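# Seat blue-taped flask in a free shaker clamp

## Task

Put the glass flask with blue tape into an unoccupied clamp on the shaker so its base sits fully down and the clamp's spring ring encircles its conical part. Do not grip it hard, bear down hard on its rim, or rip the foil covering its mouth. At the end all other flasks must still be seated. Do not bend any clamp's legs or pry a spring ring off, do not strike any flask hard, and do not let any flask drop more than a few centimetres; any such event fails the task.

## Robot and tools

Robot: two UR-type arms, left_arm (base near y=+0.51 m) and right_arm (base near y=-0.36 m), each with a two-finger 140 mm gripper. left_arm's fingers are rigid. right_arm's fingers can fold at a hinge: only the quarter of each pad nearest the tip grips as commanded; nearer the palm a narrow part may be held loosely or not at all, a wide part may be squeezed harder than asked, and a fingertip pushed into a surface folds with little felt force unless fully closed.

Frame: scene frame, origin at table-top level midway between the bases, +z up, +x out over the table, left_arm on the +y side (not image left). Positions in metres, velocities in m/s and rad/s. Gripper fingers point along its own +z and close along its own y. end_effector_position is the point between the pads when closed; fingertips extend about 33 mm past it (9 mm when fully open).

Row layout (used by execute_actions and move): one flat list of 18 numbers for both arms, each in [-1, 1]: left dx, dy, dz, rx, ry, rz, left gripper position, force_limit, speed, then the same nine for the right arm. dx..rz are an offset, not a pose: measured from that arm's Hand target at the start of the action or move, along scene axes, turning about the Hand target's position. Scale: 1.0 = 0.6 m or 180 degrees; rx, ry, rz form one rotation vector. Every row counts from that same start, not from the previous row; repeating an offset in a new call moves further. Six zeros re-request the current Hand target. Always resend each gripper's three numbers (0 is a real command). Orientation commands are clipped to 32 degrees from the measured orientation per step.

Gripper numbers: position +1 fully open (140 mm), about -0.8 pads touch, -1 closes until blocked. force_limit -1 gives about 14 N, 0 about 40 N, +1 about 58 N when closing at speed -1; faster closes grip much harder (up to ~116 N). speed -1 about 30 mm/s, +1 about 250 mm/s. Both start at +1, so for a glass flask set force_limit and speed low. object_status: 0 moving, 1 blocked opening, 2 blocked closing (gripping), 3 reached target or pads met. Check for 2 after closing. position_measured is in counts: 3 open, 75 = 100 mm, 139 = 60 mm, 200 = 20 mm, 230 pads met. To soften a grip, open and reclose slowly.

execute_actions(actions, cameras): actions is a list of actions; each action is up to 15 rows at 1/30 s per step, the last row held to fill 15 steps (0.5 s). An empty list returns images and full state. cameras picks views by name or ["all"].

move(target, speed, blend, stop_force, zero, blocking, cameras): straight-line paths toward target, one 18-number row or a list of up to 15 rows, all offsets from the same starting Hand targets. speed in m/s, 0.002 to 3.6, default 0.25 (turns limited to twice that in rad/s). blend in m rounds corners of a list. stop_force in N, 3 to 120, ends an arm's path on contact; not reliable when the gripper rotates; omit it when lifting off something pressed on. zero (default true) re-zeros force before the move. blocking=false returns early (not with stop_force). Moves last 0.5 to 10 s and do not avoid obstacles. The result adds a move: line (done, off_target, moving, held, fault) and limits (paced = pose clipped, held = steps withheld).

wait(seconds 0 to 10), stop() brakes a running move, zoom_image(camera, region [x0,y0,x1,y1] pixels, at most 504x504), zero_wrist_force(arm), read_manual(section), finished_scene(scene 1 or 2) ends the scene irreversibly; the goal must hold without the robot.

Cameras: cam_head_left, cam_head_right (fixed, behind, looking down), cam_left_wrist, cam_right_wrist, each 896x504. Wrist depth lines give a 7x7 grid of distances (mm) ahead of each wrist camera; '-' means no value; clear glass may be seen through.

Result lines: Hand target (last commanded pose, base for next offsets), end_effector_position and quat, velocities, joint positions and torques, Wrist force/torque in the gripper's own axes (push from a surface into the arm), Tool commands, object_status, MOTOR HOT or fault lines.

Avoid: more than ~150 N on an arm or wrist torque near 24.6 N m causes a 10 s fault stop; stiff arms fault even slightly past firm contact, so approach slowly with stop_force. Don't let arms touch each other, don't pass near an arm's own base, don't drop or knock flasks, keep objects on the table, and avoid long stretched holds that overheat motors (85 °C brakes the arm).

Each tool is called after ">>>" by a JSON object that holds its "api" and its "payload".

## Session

>>> {"api": "execute_actions", "payload": {"actions": []}}

Scene clock: 0.00 s.
left_arm: end_effector_position=(+0.6789, +0.6086, +0.3035) position_measured=3 object_status=3 end_effector_quat_wxyz=(-0.022, +0.702, +0.533, +0.472) | right_arm: end_effector_position=(+0.4870, -0.4753, +0.2094) position_measured=3 object_status=3 end_effector_quat_wxyz=(-0.014, +0.813, +0.582, -0.028)
Joint positions: left_arm=[-0.432 -1.524 1.961 -2.587 -0.724 1.686] | right_arm=[-0.503 -1.518 1.677 -1.679 -1.607 1.433]
Joint velocities: within noise
Joint torques (N m): no reading
Wrist force (N): no reading
Wrist torque (N m): no reading
Wrist force, peak (N): no reading
Wrist depth (mm): cam_left_wrist=[1204 1371 1647 - - 912 - / 1114 1282 1614 1839 - - - / 1040 1192 1355 602 1108 - 755 / - 117 - 558 - 128 - / - 106 414 480 - - 94 / - 99 - - - - - / - 322 372 - - - -] | cam_right_wrist=[- 311 315 305 301 298 - / 468 - 330 - - 310 309 / 491 - 352 358 - 330 327 / 1275 122 369 358 368 133 - / - 109 - - 378 116 92 / - 1457 - - - - 94 / - 1530 - - - - -]
Hand target: left_arm +0.6789, +0.6086, +0.3035; -0.022, +0.702, +0.533, +0.472 | right_arm +0.4870, -0.4753, +0.2094; -0.014, +0.813, +0.582, -0.028
Tool commands: left_gripper/position=+1.0 left_gripper/force_limit=+1.0 left_gripper/speed=+1.0 right_gripper/position=+1.0 right_gripper/force_limit=+1.0 right_gripper/speed=+1.0
camera_calibration:
cam_left_wrist: T_world_to_cam=[[0.768671, -0.408571, 0.492153, -0.41482], [-0.20152, -0.884919, -0.41989, 0.799843], [0.607071, 0.223578, -0.762547, -0.170682], [0, 0, 0, 1]] pos_world=[0.583661, 0.576474, 0.409848]
cam_right_wrist: T_world_to_cam=[[0.950572, -0.309069, -0.0298119, -0.599382], [-0.278076, -0.890085, 0.36114, -0.360714], [-0.138152, -0.335, -0.932035, 0.249824], [0, 0, 0, 1]] pos_world=[0.503964, -0.422625, 0.345244]

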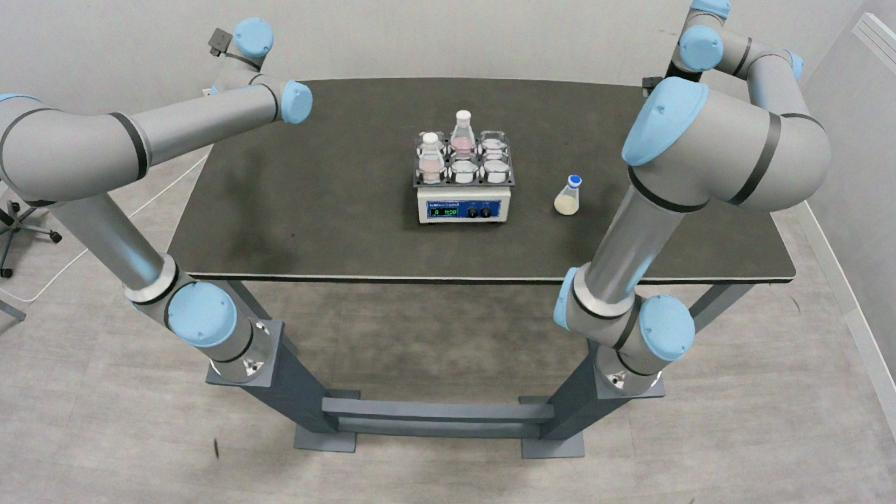

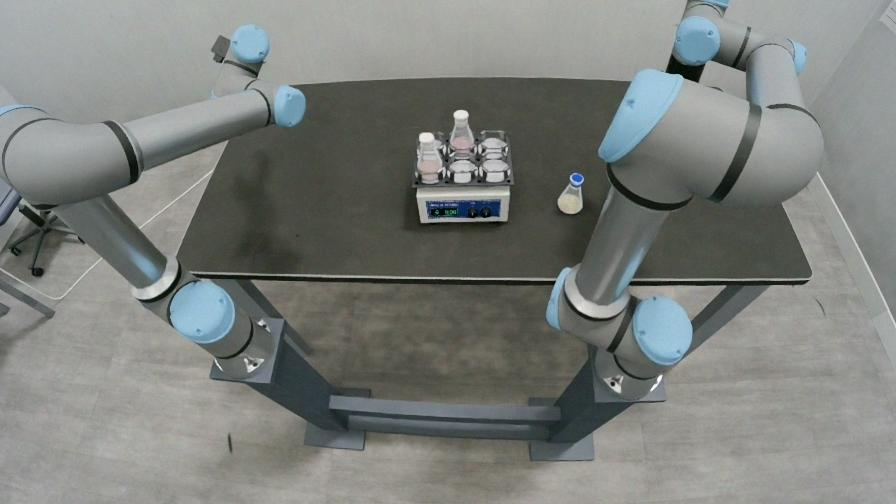

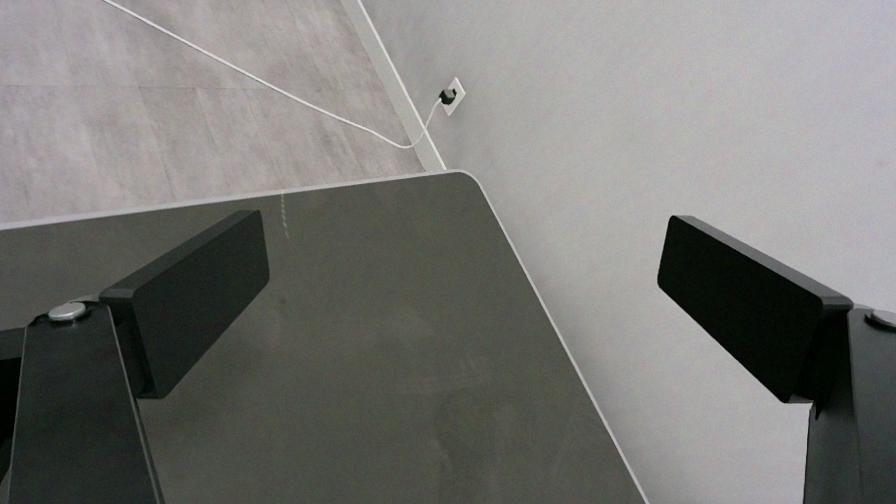

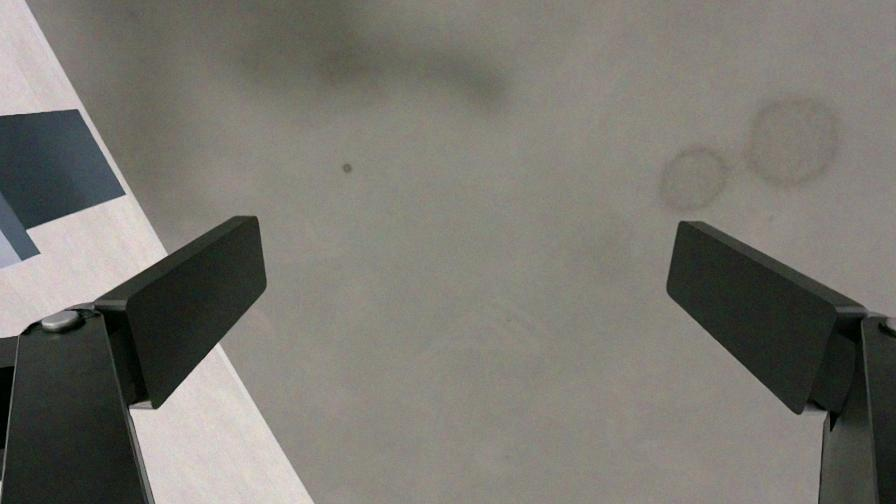

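>>> {"api": "move", "payload": {"target": [-0.3815,-0.7643,0.1942,0.1891,0.0085,-0.656,1,1,1,0,0,0,0,0,0,1,1,1], "speed": 0.4, "cameras": ["cam_left_wrist","cam_head_left"]}}

>>> {"api": "zoom_image", "payload": {"camera": "cam_head_left", "region": [400, 90, 640, 240]}}

Scene clock: 18.30 s.
left_arm: end_effector_position=(+0.4500, +0.1500, +0.4199) position_measured=3 object_status=3 end_effector_quat_wxyz=(+0.211, +0.785, -0.452, +0.366) | right_arm: end_effector_position=(+0.4870, -0.4753, +0.2094) position_measured=3 object_status=3 end_effector_quat_wxyz=(-0.014, +0.813, +0.582, -0.028)
Joint positions: left_arm=[-0.832 -1.868 1.93 -2.494 -1.74 3.284] | right_arm=[-0.503 -1.518 1.677 -1.679 -1.607 1.433]
Joint torques (N m): left_arm=[11.96 -8.89 -29.07 -3.59 -1.71 1.43] | right_arm=[0.85 -30.73 -21.97 -3.24 0 -0.14]
Wrist force (N): left_arm=[0.4 0.1 0.7] | right_arm=[-0.2 0.1 0.4]
Wrist torque (N m): left_arm=[0.12 -0.08 -0.11] | right_arm=[0.02 0.04 0.00]
Wrist force, peak (N): left_arm=[1.7 0.8 1.3] | right_arm=[-0.3 0.4 0.7]
Wrist depth (mm): cam_left_wrist=[- 1180 859 - 863 902 - / 1036 1268 721 - 725 - 1731 / - - - 704 579 - 1614 / - 117 - 429 424 128 607 / - 106 558 417 - 127 94 / - 99 - - - 535 - / - - - - - - -] | cam_right_wrist=[318 - - - - 294 - / 517 - 334 324 - 329 306 / 486 - 354 - - 330 323 / 1230 122 358 363 - 133 344 / - 109 - - - 123 92 / - 1466 - - - - 94 / - 1521 - - - 448 -]
Hand target: left_arm +0.4500, +0.1500, +0.4200; +0.211, +0.785, -0.452, +0.366 | right_arm +0.4870, -0.4753, +0.2094; -0.014, +0.813, +0.582, -0.028
Off the commanded pose: left_arm 0.000 m, 0 deg | right_arm 0.000 m, 0 deg.
move: done
camera_calibration:
cam_left_wrist: T_world_to_cam=[[-0.855161, -0.517868, 0.0226362, 0.460688], [-0.46508, 0.747241, -0.474691, 0.293617], [0.228913, -0.416465, -0.879861, 0.475077], [0, 0, 0, 1]] pos_world=[0.421766, 0.217026, 0.546951]
Images, in order (width x height): cam_head_left 896x504, cam_left_wrist 896x504.

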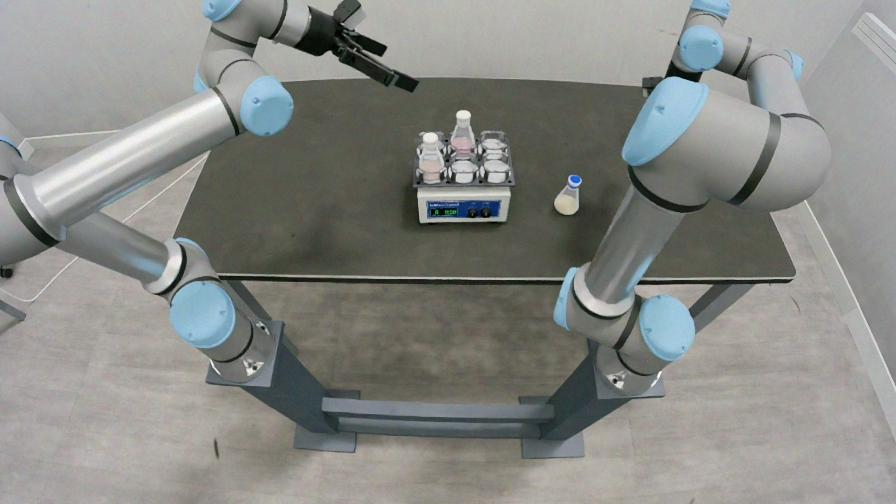

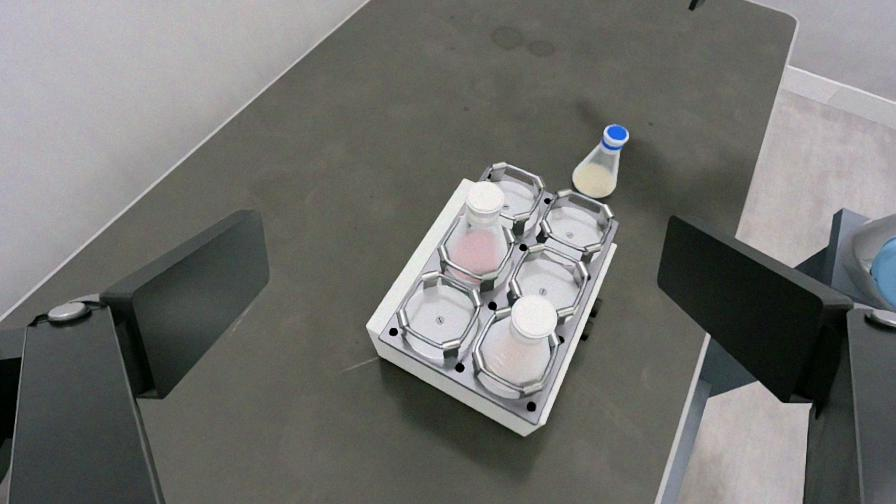

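Scaled by 2.100 from the camera's 896x504 image, which has a finer 1280x720 frame.

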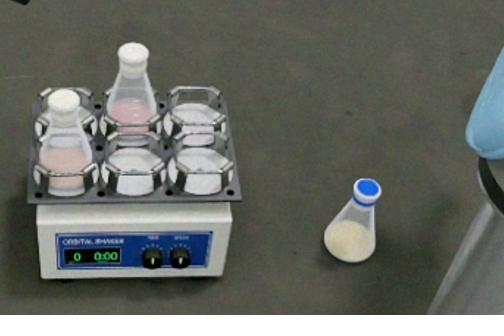

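>>> {"api": "move", "payload": {"target": [-0.12,-0.555,-0.367,0,0,0,-0.08,-1,-0.5,0,0,0,0,0,0,1,1,1], "speed": 0.25, "cameras": ["cam_left_wrist"]}}

Scene clock: 22.70 s.
left_arm: end_effector_position=(+0.3779, -0.1829, +0.1998) position_measured=139 object_status=3 end_effector_quat_wxyz=(+0.211, +0.785, -0.452, +0.366) | right_arm: end_effector_position=(+0.4870, -0.4753, +0.2094) position_measured=3 object_status=3 end_effector_quat_wxyz=(-0.014, +0.813, +0.582, -0.028)
Joint positions: left_arm=[-1.348 -1.207 1.85 -3.064 -1.347 2.949] | right_arm=[-0.503 -1.518 1.677 -1.679 -1.607 1.433]
Joint torques (N m): left_arm=[3.47 -31.6 -27.14 -4.64 -0.12 0.33] | right_arm=[0.64 -30.27 -23.58 -3.19 -0.03 -0.26]
Wrist force (N): left_arm=[0.0 0.1 0.8] | right_arm=[-0.1 0.1 0.5]
Wrist torque (N m): left_arm=[0.12 -0.03 -0.23] | right_arm=[0.02 0.03 0.00]
Wrist force, peak (N): left_arm=[-0.1 1.7 3.5] | right_arm=[-0.2 0.1 0.9]
Wrist depth (mm): cam_left_wrist=[- 508 - - - 540 - / 450 472 434 438 - - 1473 / 395 386 395 410 - 415 1363 / 367 363 110 - 122 389 1242 / - - 110 - 141 92 1192 / - - - - - - - / - - - - - - -] | cam_right_wrist=[- 317 314 314 - 299 289 / 472 334 330 318 - 314 - / 487 352 - 337 - 332 - / 1275 122 373 364 - 133 347 / - 109 - 387 - 116 92 / - 1449 - 414 396 - 94 / - 1689 - - 440 - -]
Hand target: left_arm +0.3780, -0.1830, +0.1998; +0.211, +0.785, -0.452, +0.366 | right_arm +0.4870, -0.4753, +0.2094; -0.014, +0.813, +0.582, -0.028
Off the commanded pose: left_arm 0.000 m, 0 deg | right_arm 0.000 m, 0 deg.
move: done
camera_calibration:
cam_left_wrist: T_world_to_cam=[[-0.855313, -0.517618, 0.0226064, 0.23171], [-0.464896, 0.747472, -0.474508, 0.404218], [0.228716, -0.416363, -0.879961, 0.159308], [0, 0, 0, 1]] pos_world=[0.349667, -0.115874, 0.326752]
Images, in order (width x height): cam_left_wrist 896x504.

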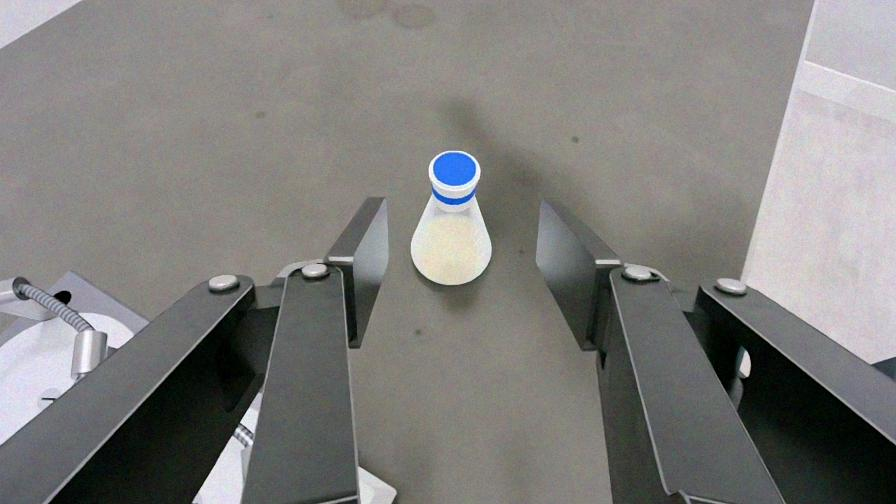

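>>> {"api": "move", "payload": {"target": [[0.0205,-0.0307,-0.0848,0,0,0,-0.08,-1,-0.5,0,0,0,0,0,0,1,1,1]], "speed": 0.15, "cameras": ["cam_left_wrist"]}}

Scene clock: 32.23 s.
left_arm: end_effector_position=(+0.3904, -0.2013, +0.1490) position_measured=139 object_status=3 end_effector_quat_wxyz=(+0.211, +0.785, -0.452, +0.366) | right_arm: end_effector_position=(+0.4870, -0.4753, +0.2094) position_measured=3 object_status=3 end_effector_quat_wxyz=(-0.014, +0.813, +0.582, -0.028)
Joint positions: left_arm=[-1.333 -1.085 1.825 -3.164 -1.358 2.958] | right_arm=[-0.503 -1.518 1.677 -1.679 -1.607 1.433]
Joint torques (N m): left_arm=[-12.95 -35.61 -12.83 -4.7 1.53 -1.31] | right_arm=[1.61 -30.48 -23.3 -3.21 -0.14 -0.44]
Wrist force (N): left_arm=[0.2 0.0 0.8] | right_arm=[-0.2 0.1 0.4]
Wrist torque (N m): left_arm=[0.08 -0.07 -0.22] | right_arm=[0.02 0.05 0.00]
Wrist force, peak (N): left_arm=[-0.8 0.0 2.5] | right_arm=[-0.3 0.2 1.0]
Wrist depth (mm): cam_left_wrist=[- - 421 - 426 - 423 / 369 - - - - 362 402 / 339 - - 331 341 - 1262 / 308 322 110 295 122 313 1180 / - - 110 283 - 92 1078 / - - - 266 - - - / - - - - - - -] | cam_right_wrist=[- 318 310 306 302 294 296 / 1016 - - 313 318 307 310 / 479 358 354 - 341 334 328 / 1302 122 366 363 - 142 346 / - 109 388 - - 116 92 / - 1449 421 - - 403 94 / - 1530 - - - - -]
Hand target: left_arm +0.3903, -0.2014, +0.1489; +0.211, +0.785, -0.452, +0.366 | right_arm +0.4870, -0.4753, +0.2094; -0.014, +0.813, +0.582, -0.028
Off the commanded pose: left_arm 0.000 m, 0 deg | right_arm 0.000 m, 0 deg.
move: done
camera_calibration:
cam_left_wrist: T_world_to_cam=[[-0.855161, -0.517868, 0.0226362, 0.233927], [-0.46508, 0.747241, -0.474691, 0.399763], [0.228913, -0.416465, -0.879861, 0.103974], [0, 0, 0, 1]] pos_world=[0.362166, -0.134274, 0.275951]
Images, in order (width x height): cam_left_wrist 896x504.

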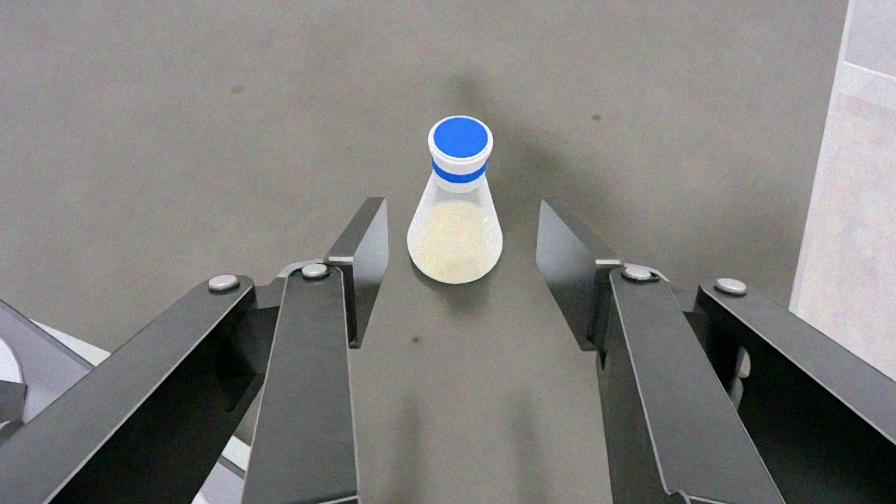

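>>> {"api": "move", "payload": {"target": [[0.0511,-0.0884,-0.0857,0,0,0,-0.08,-1,-0.5,0,0,0,0,0,0,1,1,1]], "speed": 0.08, "stop_force": 8, "cameras": ["cam_left_wrist"]}}

>>> {"api": "zoom_image", "payload": {"camera": "cam_left_wrist", "region": [310, 30, 610, 330]}}

Scene clock: 35.70 s.
left_arm: end_effector_position=(+0.4209, -0.2544, +0.0975) position_measured=139 object_status=3 end_effector_quat_wxyz=(+0.211, +0.785, -0.452, +0.366) | right_arm: end_effector_position=(+0.4870, -0.4753, +0.2094) position_measured=3 object_status=3 end_effector_quat_wxyz=(-0.014, +0.813, +0.582, -0.028)
Joint positions: left_arm=[-1.306 -0.891 1.652 -3.189 -1.378 2.977] | right_arm=[-0.503 -1.518 1.677 -1.679 -1.607 1.433]
Joint torques (N m): left_arm=[-15.12 -42.15 -24.68 -2.88 1.71 -1.74] | right_arm=[0.64 -29.55 -23.32 -3.42 0.07 -0.43]
Wrist force (N): left_arm=[0.0 0.1 1.0] | right_arm=[-0.2 0.2 0.5]
Wrist torque (N m): left_arm=[0.11 -0.03 -0.23] | right_arm=[0.04 0.03 0.01]
Wrist force, peak (N): left_arm=[0.2 0.0 2.3] | right_arm=[-0.4 0.0 0.6]
Wrist depth (mm): cam_left_wrist=[347 - 350 341 344 - - / 304 305 305 - 314 306 315 / - 275 284 140 275 - - / 253 254 118 157 122 - - / - - 110 227 - 92 - / - - - - - - - / - - - - - - -] | cam_right_wrist=[322 317 313 308 303 293 - / 344 329 329 327 318 - 307 / 487 - 351 344 340 334 326 / 1275 122 369 364 358 133 - / - 109 - - 394 123 92 / - 1432 - - 414 404 95 / - 1570 1399 - 453 - -]
Hand target: left_arm +0.4209, -0.2544, +0.0975; +0.211, +0.785, -0.452, +0.366 | right_arm +0.4870, -0.4753, +0.2094; -0.014, +0.813, +0.582, -0.028
Off the commanded pose: left_arm 0.000 m, 0 deg | right_arm 0.000 m, 0 deg.
move: done
camera_calibration:
cam_left_wrist: T_world_to_cam=[[-0.855243, -0.517732, 0.0226449, 0.233733], [-0.464973, 0.747331, -0.474654, 0.429147], [0.22882, -0.416474, -0.879881, 0.0296039], [0, 0, 0, 1]] pos_world=[0.392667, -0.187374, 0.224451]
Images, in order (width x height): cam_left_wrist 896x504.

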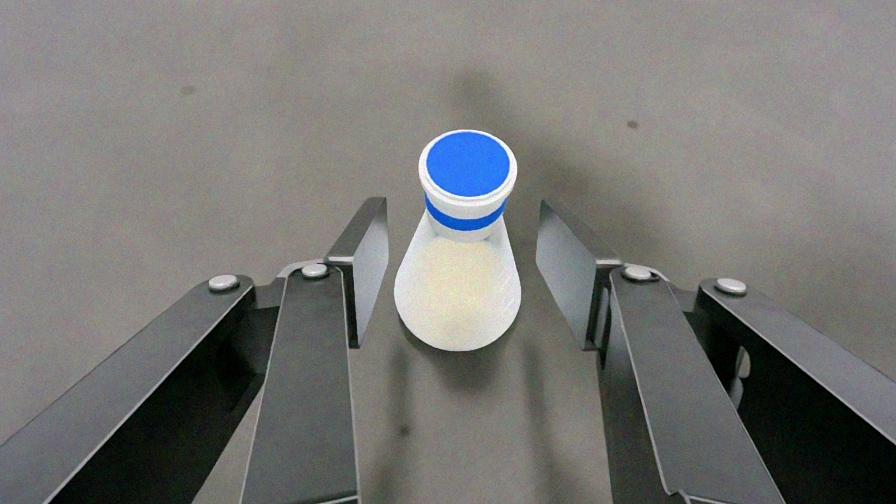

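Scaled by 1.680 from the camera's 896x504 image, which has a finer 1280x720 frame.

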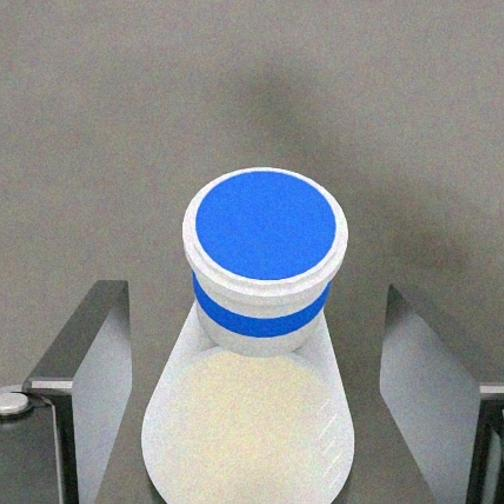

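>>> {"api": "move", "payload": {"target": [[0,0,0,0,0,0,-1,-0.02,-1,0,0,0,0,0,0,1,1,1]], "cameras": ["cam_left_wrist"]}}

>>> {"api": "zoom_image", "payload": {"camera": "cam_left_wrist", "region": [310, 30, 610, 330]}}

Scene clock: 38.37 s.
left_arm: end_effector_position=(+0.4209, -0.2544, +0.0975) position_measured=181 object_status=2 end_effector_quat_wxyz=(+0.211, +0.785, -0.452, +0.366) | right_arm: end_effector_position=(+0.4870, -0.4753, +0.2094) position_measured=3 object_status=3 end_effector_quat_wxyz=(-0.014, +0.813, +0.582, -0.028)
Joint positions: left_arm=[-1.306 -0.891 1.652 -3.189 -1.378 2.977] | right_arm=[-0.503 -1.518 1.677 -1.679 -1.607 1.433]
Joint torques (N m): left_arm=[-15.47 -42.51 -23.13 -2.73 1.29 -1.71] | right_arm=[0.01 -30.24 -22.54 -3.56 -0.08 -0.47]
Wrist force (N): left_arm=[1.4 -0.2 -1.7] | right_arm=[-0.2 0.2 0.5]
Wrist torque (N m): left_arm=[0.08 -0.08 -0.22] | right_arm=[0.04 0.05 0.00]
Wrist force, peak (N): left_arm=[1.7 0.0 -1.8] | right_arm=[-0.2 0.2 0.7]
Wrist depth (mm): cam_left_wrist=[- 341 343 - 338 345 352 / - - - 310 - - - / 275 - 276 140 277 - 282 / - - 249 145 115 - 254 / 228 - 83 - - - - / - - - - - - - / - - - - - - -] | cam_right_wrist=[318 - 316 - 300 294 291 / - - 325 - 317 317 301 / 495 358 - 340 335 332 331 / 1256 127 365 369 355 132 340 / - 109 - 377 383 124 92 / - 1457 - - - 413 94 / - 1521 - - 453 - -]
Hand target: left_arm +0.4209, -0.2544, +0.0975; +0.211, +0.785, -0.452, +0.366 | right_arm +0.4870, -0.4753, +0.2094; -0.014, +0.813, +0.582, -0.028
Off the commanded pose: left_arm 0.000 m, 0 deg | right_arm 0.000 m, 0 deg.
move: done
camera_calibration:
cam_left_wrist: T_world_to_cam=[[-0.855244, -0.51773, 0.0226441, 0.233734], [-0.464972, 0.747332, -0.474654, 0.429146], [0.22882, -0.416474, -0.879881, 0.0296039], [0, 0, 0, 1]] pos_world=[0.392667, -0.187374, 0.224451]
Images, in order (width x height): cam_left_wrist 896x504.

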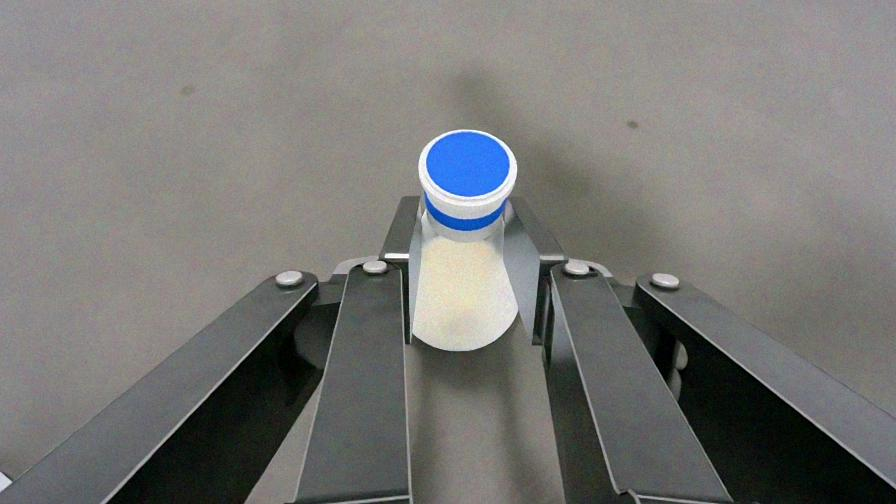

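Scaled by 1.680 from the camera's 896x504 image, which has a finer 1280x720 frame.

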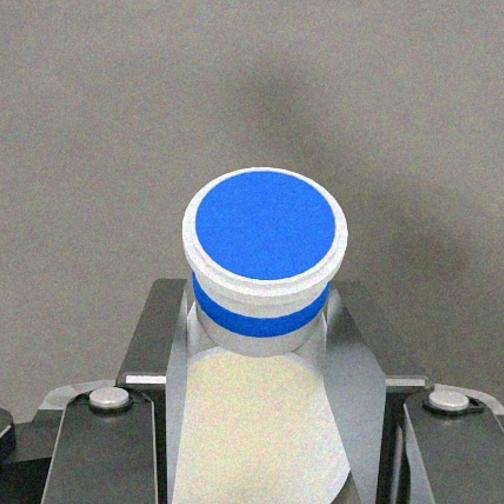

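>>> {"api": "move", "payload": {"target": [[0,0,0.0333,0,0,0,-1,-0.02,-1,0,0,0,0,0,0,1,1,1]], "speed": 0.04, "cameras": ["cam_left_wrist"]}}

>>> {"api": "zoom_image", "payload": {"camera": "cam_left_wrist", "region": [310, 30, 610, 330]}}

Scene clock: 40.87 s.
left_arm: end_effector_position=(+0.4210, -0.2545, +0.1176) position_measured=181 object_status=2 end_effector_quat_wxyz=(+0.211, +0.785, -0.452, +0.366) end_effector_velocity=(+0.000, -0.001, -0.002) end_effector_angular_velocity=(-0.003, -0.001, -0.001) | right_arm: end_effector_position=(+0.4870, -0.4753, +0.2094) position_measured=3 object_status=3 end_effector_quat_wxyz=(-0.014, +0.813, +0.582, -0.028)
Joint positions: left_arm=[-1.306 -0.923 1.644 -3.149 -1.378 2.977] | right_arm=[-0.503 -1.518 1.677 -1.679 -1.607 1.433]
Joint velocities: left_arm=[0 0.004 0.001 -0.008 0 0] | right_arm=[within noise]
Joint torques (N m): left_arm=[-13.7 -42.43 -14.18 -6.05 0.3 -1.27] | right_arm=[0.05 -30.69 -24.23 -3.58 0.13 -0.4]
Wrist force (N): left_arm=[-0.3 0.1 1.3] | right_arm=[-0.1 0.5 0.5]
Wrist torque (N m): left_arm=[0.11 -0.09 -0.22] | right_arm=[0.11 0.02 0.00]
Wrist force, peak (N): left_arm=[-1.3 0.1 2.0] | right_arm=[-0.2 0.3 0.7]
Wrist depth (mm): cam_left_wrist=[- 373 - - - 393 393 / - 338 - - - 340 - / - - - - - - - / - - 272 - 275 - 279 / - - 83 - - 257 268 / - - - - - - - / - - - - - - -] | cam_right_wrist=[- 316 310 - 306 295 295 / 1074 335 324 330 321 316 307 / 461 - - 345 332 342 - / 1262 122 - - 360 142 339 / - 109 394 383 381 123 92 / - 1502 - 421 407 - 94 / - 1550 452 - - - -]
Hand target: left_arm +0.4209, -0.2544, +0.1175; +0.211, +0.785, -0.452, +0.366 | right_arm +0.4870, -0.4753, +0.2094; -0.014, +0.813, +0.582, -0.028
Off the commanded pose: left_arm 0.000 m, 0 deg | right_arm 0.000 m, 0 deg.
move: done
camera_calibration:
cam_left_wrist: T_world_to_cam=[[-0.855233, -0.517746, 0.0227139, 0.233252], [-0.464998, 0.747275, -0.474718, 0.438749], [0.22881, -0.416556, -0.879845, 0.047357], [0, 0, 0, 1]] pos_world=[0.392667, -0.187374, 0.244651]
Images, in order (width x height): cam_left_wrist 896x504.

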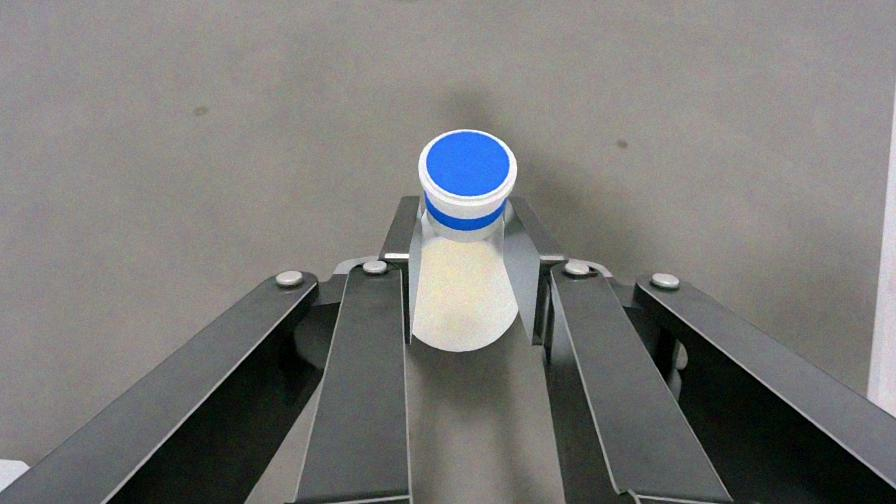

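Scaled by 1.680 from the camera's 896x504 image, which has a finer 1280x720 frame.

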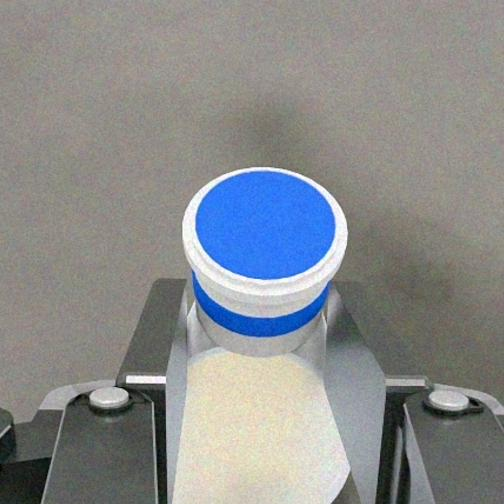

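>>> {"api": "move", "payload": {"target": [[0,0,0.38,0,0,0,-1,-0.02,-1,0,0,0,0,0,0,1,1,1],[-0.0257,0.3498,0.4042,0,0,0,-1,-0.02,-1,0,0,0,0,0,0,1,1,1]], "speed": 0.2, "blend": [0.06,0], "cameras": ["cam_left_wrist","cam_right_wrist"]}}

Scene clock: 47.10 s.
left_arm: end_effector_position=(+0.4056, -0.0446, +0.3600) position_measured=181 object_status=2 end_effector_quat_wxyz=(+0.211, +0.785, -0.452, +0.366) | right_arm: end_effector_position=(+0.4870, -0.4753, +0.2094) position_measured=3 object_status=3 end_effector_quat_wxyz=(-0.014, +0.813, +0.582, -0.028)
Joint positions: left_arm=[-1.206 -1.612 1.878 -2.704 -1.454 3.042] | right_arm=[-0.503 -1.518 1.677 -1.679 -1.607 1.433]
Joint torques (N m): left_arm=[-13.03 -31.24 -17.61 -6.23 0.92 -1.37] | right_arm=[1.42 -30.42 -24.1 -3.5 -0.35 -0.37]
Wrist force (N): left_arm=[-0.3 0.4 1.1] | right_arm=[-0.2 0.3 0.4]
Wrist torque (N m): left_arm=[0.19 -0.12 -0.14] | right_arm=[0.06 0.04 0.00]
Wrist force, peak (N): left_arm=[-3.3 0.1 3.5] | right_arm=[-0.2 0.2 0.9]
Wrist depth (mm): cam_left_wrist=[1031 - - 737 672 778 - / 1098 - - 661 652 686 1647 / 590 - 610 140 558 610 1571 / - - 538 148 134 1412 1455 / - - 83 225 - 1318 479 / - - - 321 - - - / - - - - - - -] | cam_right_wrist=[- 325 314 309 302 297 291 / 474 326 - - 318 - 312 / 484 - - 353 - 349 324 / 1262 122 357 358 372 133 - / - 109 - - 378 123 92 / - 1466 - 425 - 412 94 / - 1570 - - - - -]
Hand target: left_arm +0.4055, -0.0446, +0.3600; +0.211, +0.785, -0.452, +0.366 | right_arm +0.4870, -0.4753, +0.2094; -0.014, +0.813, +0.582, -0.028
Off the commanded pose: left_arm 0.000 m, 0 deg | right_arm 0.000 m, 0 deg.
move: done
camera_calibration:
cam_left_wrist: T_world_to_cam=[[-0.85516, -0.51787, 0.0226369, 0.323299], [-0.465081, 0.74724, -0.474691, 0.3899], [0.228913, -0.416465, -0.879861, 0.351405], [0, 0, 0, 1]] pos_world=[0.377366, 0.0224256, 0.486951]
cam_right_wrist: T_world_to_cam=[[0.950572, -0.309069, -0.0298119, -0.599382], [-0.278076, -0.890085, 0.36114, -0.360714], [-0.138152, -0.335, -0.932035, 0.249824], [0, 0, 0, 1]] pos_world=[0.503964, -0.422625, 0.345244]
Images, in order (width x height): cam_left_wrist 896x504, cam_right_wrist 896x504.

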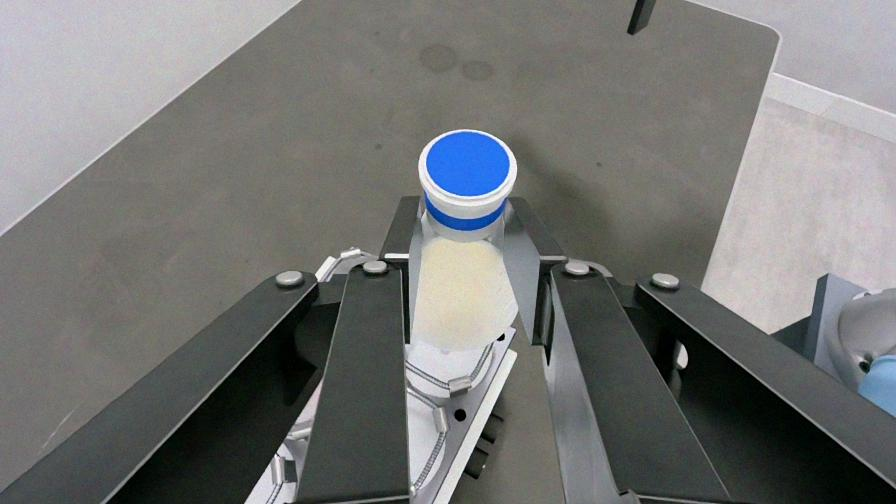

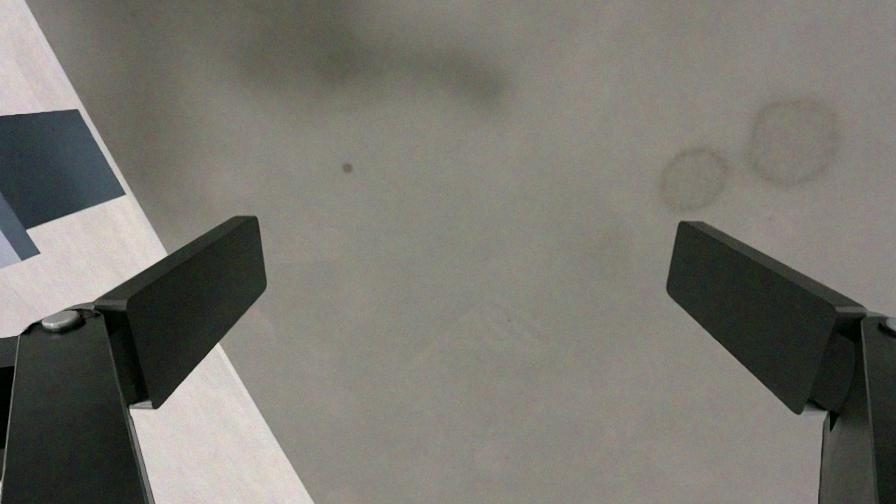

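>>> {"api": "move", "payload": {"target": [[0,0,0,0,0,0,-1,-0.02,-1,0.322,0.092,0.117,0.307,-0.0875,0.0216,1,1,1],[0,0,0,0,0,0,-1,-0.02,-1,0.105,0.359,0.119,0.439,-0.125,0.0308,1,1,1],[0,0,0,0,0,0,-1,-0.02,-1,-0.158,0.394,0.119,0.439,-0.125,0.0308,1,1,1]], "speed": 0.25, "blend": [0.05,0.05,0], "cameras": ["cam_left_wrist","cam_right_wrist"]}}

Scene clock: 54.67 s.
left_arm: end_effector_position=(+0.4055, -0.0446, +0.3600) position_measured=181 object_status=2 end_effector_quat_wxyz=(+0.211, +0.785, -0.452, +0.366) | right_arm: end_effector_position=(+0.3923, -0.2390, +0.2807) position_measured=3 object_status=3 end_effector_quat_wxyz=(-0.418, +0.582, +0.494, +0.492)
Joint positions: left_arm=[-1.206 -1.612 1.878 -2.704 -1.454 3.042] | right_arm=[-0.854 -1.603 2.02 -0.686 -0.673 0.214]
Joint torques (N m): left_arm=[-15.34 -30.1 -18.54 -6.09 -1.01 0.47] | right_arm=[-7.16 -35.89 -10.29 -0.04 -0.21 0.48]
Wrist force (N): left_arm=[-0.5 0.3 1.2] | right_arm=[-2.5 -1.2 0.4]
Wrist torque (N m): left_arm=[0.16 -0.09 -0.14] | right_arm=[-0.16 0.52 -0.24]
Wrist force, peak (N): left_arm=[-0.4 0.3 1.4] | right_arm=[-2.5 -4.0 0.2]
Wrist depth (mm): cam_left_wrist=[1103 1325 755 - 310 312 288 / 1050 - - - - - 1560 / - - 597 138 - 1614 1560 / - - 105 - 115 1363 1429 / - - 83 - - 1303 341 / - - - 319 - - 325 / - - - - - - -] | cam_right_wrist=[2473 753 2782 292 - - 1177 / 3265 753 2473 2721 - 1622 - / 2915 808 2915 459 - 1787 - / 2354 127 - 407 379 133 1194 / - 109 - 345 362 116 92 / - 1376 - 361 386 - 94 / - 1177 - - - 369 -]
Hand target: left_arm +0.4055, -0.0446, +0.3600; +0.211, +0.785, -0.452, +0.366 | right_arm +0.3922, -0.2389, +0.2808; -0.418, +0.582, +0.494, +0.492
Off the commanded pose: left_arm 0.000 m, 0 deg | right_arm 0.000 m, 0 deg.
move: done
camera_calibration:
cam_left_wrist: T_world_to_cam=[[-0.855243, -0.517732, 0.0226449, 0.32329], [-0.464973, 0.747331, -0.474654, 0.389718], [0.22882, -0.416474, -0.879881, 0.351514], [0, 0, 0, 1]] pos_world=[0.377267, 0.0225257, 0.486951]
cam_right_wrist: T_world_to_cam=[[0.982571, -0.185061, 0.0175132, -0.430416], [-0.0749542, -0.480648, -0.873704, 0.162506], [0.170106, 0.857164, -0.486142, 0.421224], [0, 0, 0, 1]] pos_world=[0.363442, -0.362603, 0.354295]
Images, in order (width x height): cam_left_wrist 896x504, cam_right_wrist 896x504.

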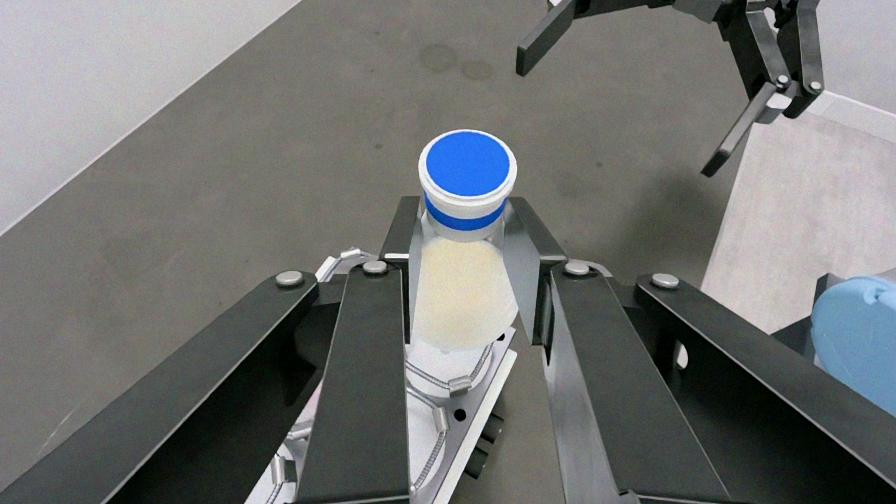

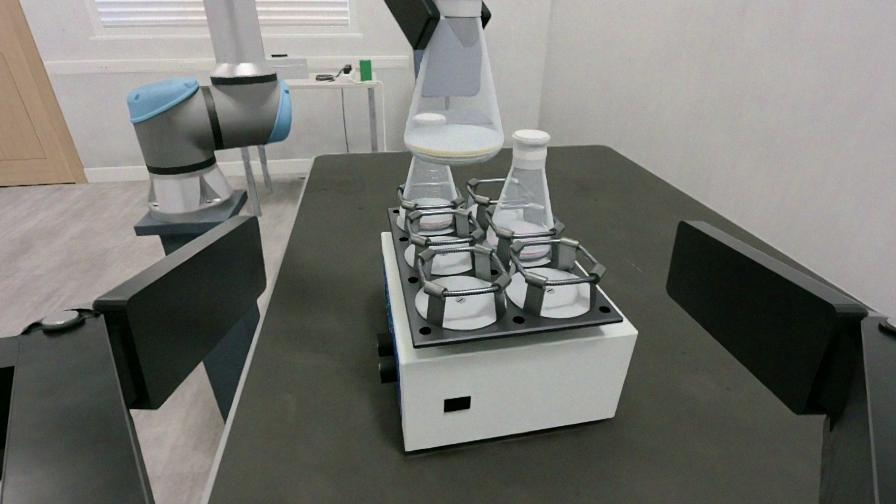

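>>> {"api": "zoom_image", "payload": {"camera": "cam_right_wrist", "region": [360, 110, 640, 360]}}

Scaled by 1.800 from the camera's 896x504 image, which has a finer 1280x720 frame.

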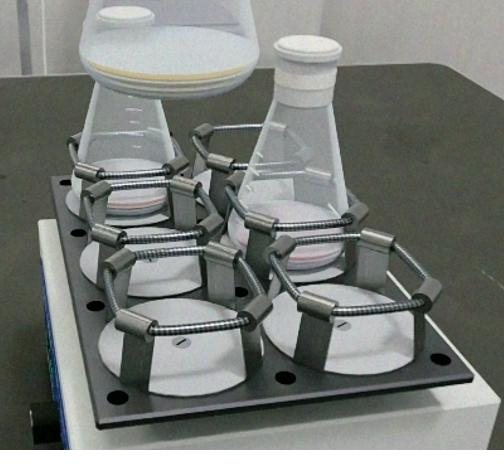

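>>> {"api": "move", "payload": {"target": [[0.0227,-0.0378,-0.0767,0.0866,0.05,0,-1,-0.02,-1,0,0,0,0,0,0,1,1,1]], "speed": 0.15, "cameras": ["cam_left_wrist","cam_right_wrist"]}}

>>> {"api": "zoom_image", "payload": {"camera": "cam_right_wrist", "region": [360, 110, 640, 360]}}

Scene clock: 61.70 s.
left_arm: end_effector_position=(+0.4193, -0.0672, +0.3140) position_measured=181 object_status=2 end_effector_quat_wxyz=(+0.138, +0.833, -0.480, +0.239) | right_arm: end_effector_position=(+0.3922, -0.2389, +0.2808) position_measured=3 object_status=3 end_effector_quat_wxyz=(-0.418, +0.582, +0.494, +0.492)
Joint positions: left_arm=[-1.177 -1.439 1.589 -2.276 -1.505 3.036] | right_arm=[-0.854 -1.604 2.02 -0.686 -0.674 0.213]
Joint torques (N m): left_arm=[-13.38 -28.28 -30.56 -2.88 1.43 1.44] | right_arm=[-10.99 -35.02 -9.04 1.99 -2.18 -1.69]
Wrist force (N): left_arm=[-0.1 -0.2 1.5] | right_arm=[-2.5 -0.9 0.3]
Wrist torque (N m): left_arm=[0.16 -0.07 -0.19] | right_arm=[-0.09 0.54 -0.24]
Wrist force, peak (N): left_arm=[0.2 -0.1 2.3] | right_arm=[-2.8 -0.9 0.4]
Wrist depth (mm): cam_left_wrist=[- - - - - - 201 / - - - - - - 1296 / - - - 140 - - 1262 / - 443 - - 116 464 453 / - - 83 220 - - 321 / - - - 294 - - - / - - - - - - -] | cam_right_wrist=[- 747 2633 264 - - - / 3265 758 2449 256 2093 1600 - / 2986 803 2950 330 - 1611 1243 / 2424 127 - 384 411 133 1046 / - 109 - 345 363 116 92 / - 1415 - 364 396 - 94 / - 1200 394 382 379 391 -]
Hand target: left_arm +0.4191, -0.0672, +0.3140; +0.138, +0.833, -0.480, +0.239 | right_arm +0.3922, -0.2389, +0.2808; -0.418, +0.582, +0.494, +0.492
Off the commanded pose: left_arm 0.000 m, 0 deg | right_arm 0.000 m, 0 deg.
move: done
camera_calibration:
cam_left_wrist: T_world_to_cam=[[-0.852125, -0.523119, 0.0151198, 0.325107], [-0.51698, 0.836932, -0.179659, 0.326412], [0.0813286, -0.160908, -0.983613, 0.410024], [0, 0, 0, 1]] pos_world=[0.412434, -0.0371383, 0.457032]
cam_right_wrist: T_world_to_cam=[[0.982588, -0.184974, 0.0174673, -0.430277], [-0.0749676, -0.48073, -0.873658, 0.162458], [0.170001, 0.857137, -0.486226, 0.421299], [0, 0, 0, 1]] pos_world=[0.363343, -0.362603, 0.354296]
Images, in order (width x height): cam_left_wrist 896x504, cam_right_wrist 896x504.

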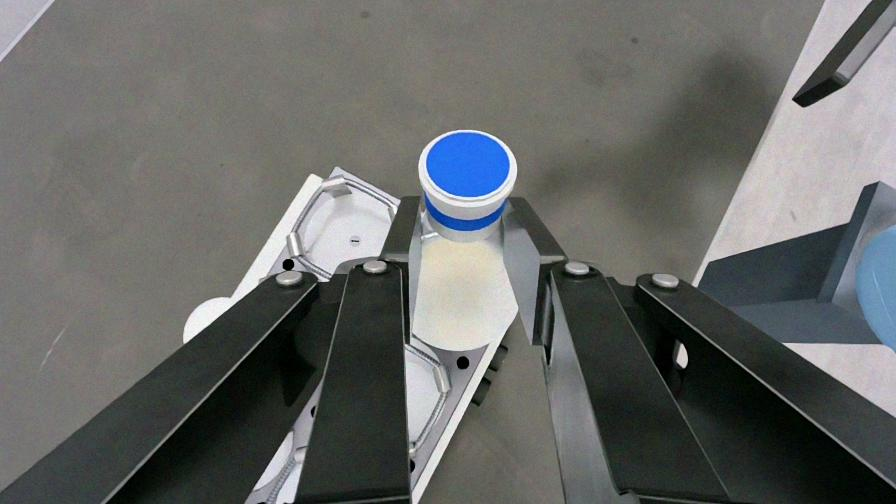

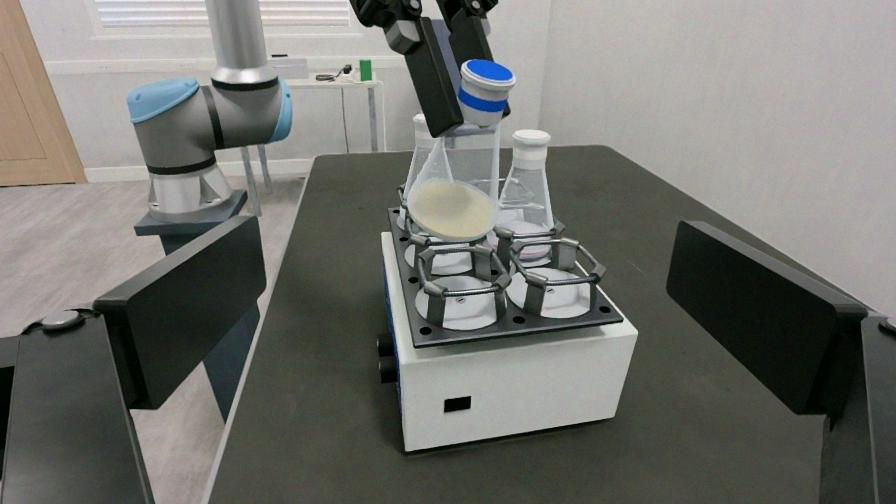

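Scaled by 1.800 from the camera's 896x504 image, which has a finer 1280x720 frame.

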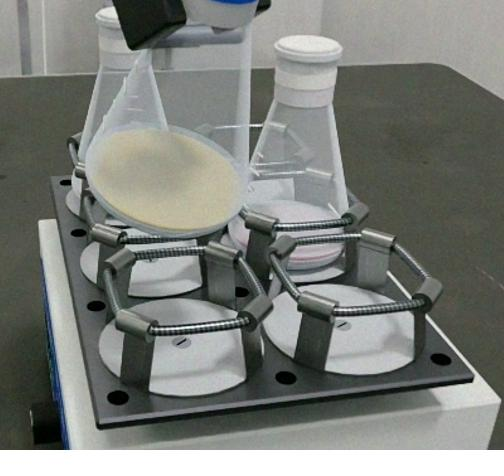

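>>> {"api": "move", "payload": {"target": [[0.0033,-0.0083,-0.0393,0,0,0,-1,-0.02,-1,0,0,0,0,0,0,1,1,1]], "speed": 0.08, "stop_force": 6, "cameras": ["cam_left_wrist","cam_right_wrist"]}}

>>> {"api": "zoom_image", "payload": {"camera": "cam_right_wrist", "region": [390, 150, 570, 330]}}

>>> {"api": "zoom_image", "payload": {"camera": "cam_left_wrist", "region": [230, 130, 570, 470]}}

Scene clock: 75.43 s.
left_arm: end_effector_position=(+0.4211, -0.0722, +0.2904) position_measured=181 object_status=2 end_effector_quat_wxyz=(+0.138, +0.833, -0.480, +0.239) | right_arm: end_effector_position=(+0.3922, -0.2389, +0.2808) position_measured=3 object_status=3 end_effector_quat_wxyz=(-0.418, +0.582, +0.494, +0.492)
Joint positions: left_arm=[-1.177 -1.417 1.624 -2.333 -1.505 3.036] | right_arm=[-0.854 -1.604 2.02 -0.686 -0.674 0.213]
Joint torques (N m): left_arm=[-12.81 -39.45 -29.97 -5.12 1.03 -1.68] | right_arm=[-8.84 -35.4 -9.85 2.03 -2.16 -1.6]
Wrist force (N): left_arm=[-0.1 -0.1 1.5] | right_arm=[-2.5 -1.2 0.4]
Wrist torque (N m): left_arm=[0.17 -0.08 -0.18] | right_arm=[-0.16 0.53 -0.23]
Wrist force, peak (N): left_arm=[-0.6 -0.3 2.5] | right_arm=[-2.7 -1.1 0.3]
Wrist depth (mm): cam_left_wrist=[492 478 473 482 - - - / - - - 452 464 451 1303 / - - - 140 - - 1229 / 428 424 103 231 115 - 465 / 416 - 83 - - - - / - - - - - - - / - - - - - - -] | cam_right_wrist=[- 758 775 285 - - - / 2551 753 2633 265 - - - / 2814 798 1975 447 862 - - / 2111 122 - 385 409 133 - / - 109 - 343 362 116 92 / - 1407 453 365 391 - 94 / - 1206 - - - - -]
Hand target: left_arm +0.4211, -0.0722, +0.2904; +0.138, +0.833, -0.480, +0.239 | right_arm +0.3922, -0.2389, +0.2808; -0.418, +0.582, +0.494, +0.492
Off the commanded pose: left_arm 0.000 m, 0 deg | right_arm 0.000 m, 0 deg.
move: done
camera_calibration:
cam_left_wrist: T_world_to_cam=[[-0.852247, -0.52292, 0.0151604, 0.324372], [-0.516794, 0.837057, -0.179611, 0.327279], [0.0812323, -0.160908, -0.983621, 0.385887], [0, 0, 0, 1]] pos_world=[0.414235, -0.0422383, 0.433432]
cam_right_wrist: T_world_to_cam=[[0.982588, -0.184974, 0.0174673, -0.430277], [-0.0749676, -0.48073, -0.873658, 0.162458], [0.170001, 0.857137, -0.486226, 0.421299], [0, 0, 0, 1]] pos_world=[0.363343, -0.362603, 0.354296]
Images, in order (width x height): cam_left_wrist 896x504, cam_right_wrist 896x504.

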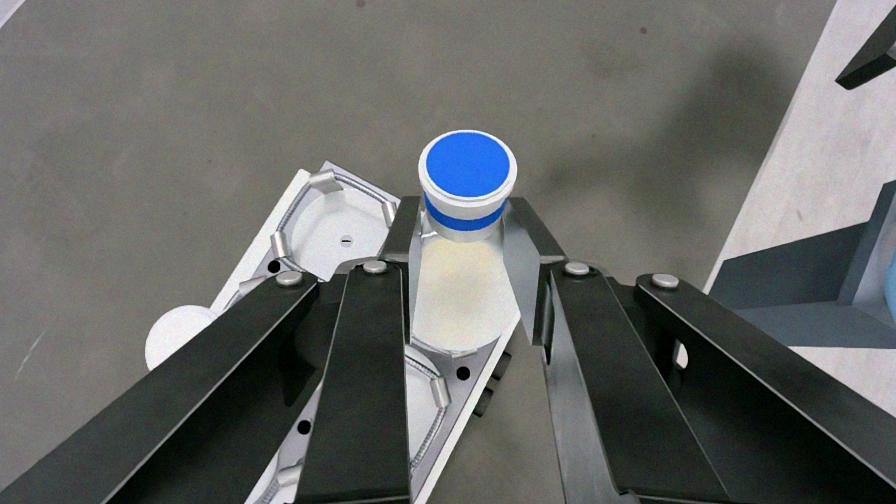

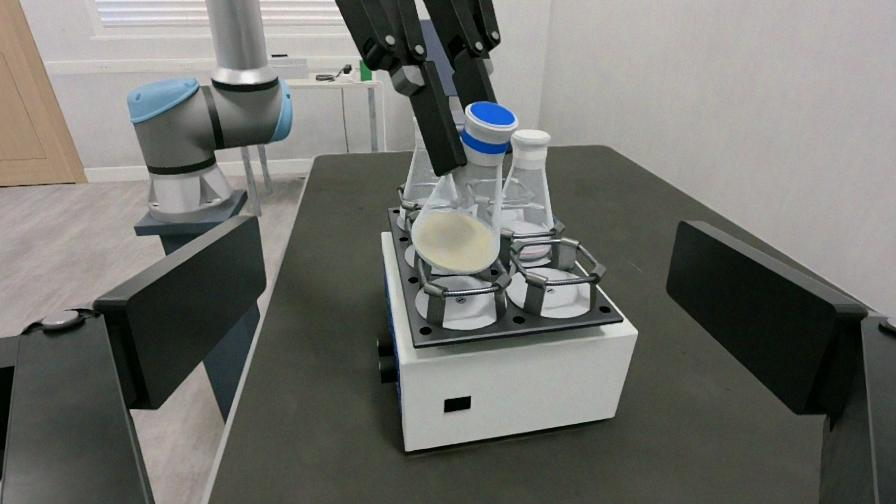

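Scaled by 2.800 from the camera's 896x504 image, which has a finer 1280x720 frame.

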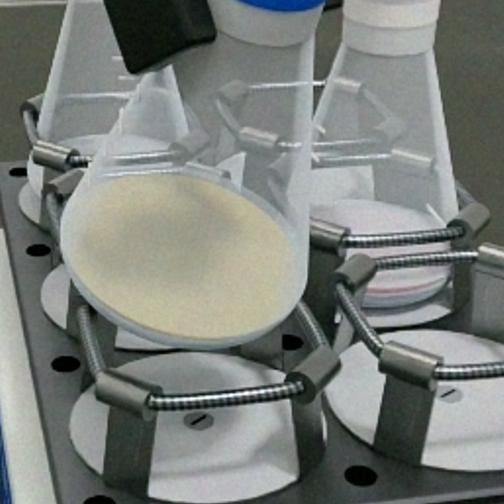

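Scaled by 1.482 from the camera's 896x504 image, which has a finer 1280x720 frame.

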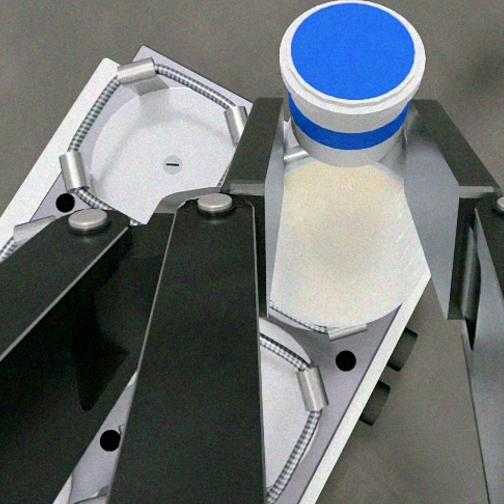

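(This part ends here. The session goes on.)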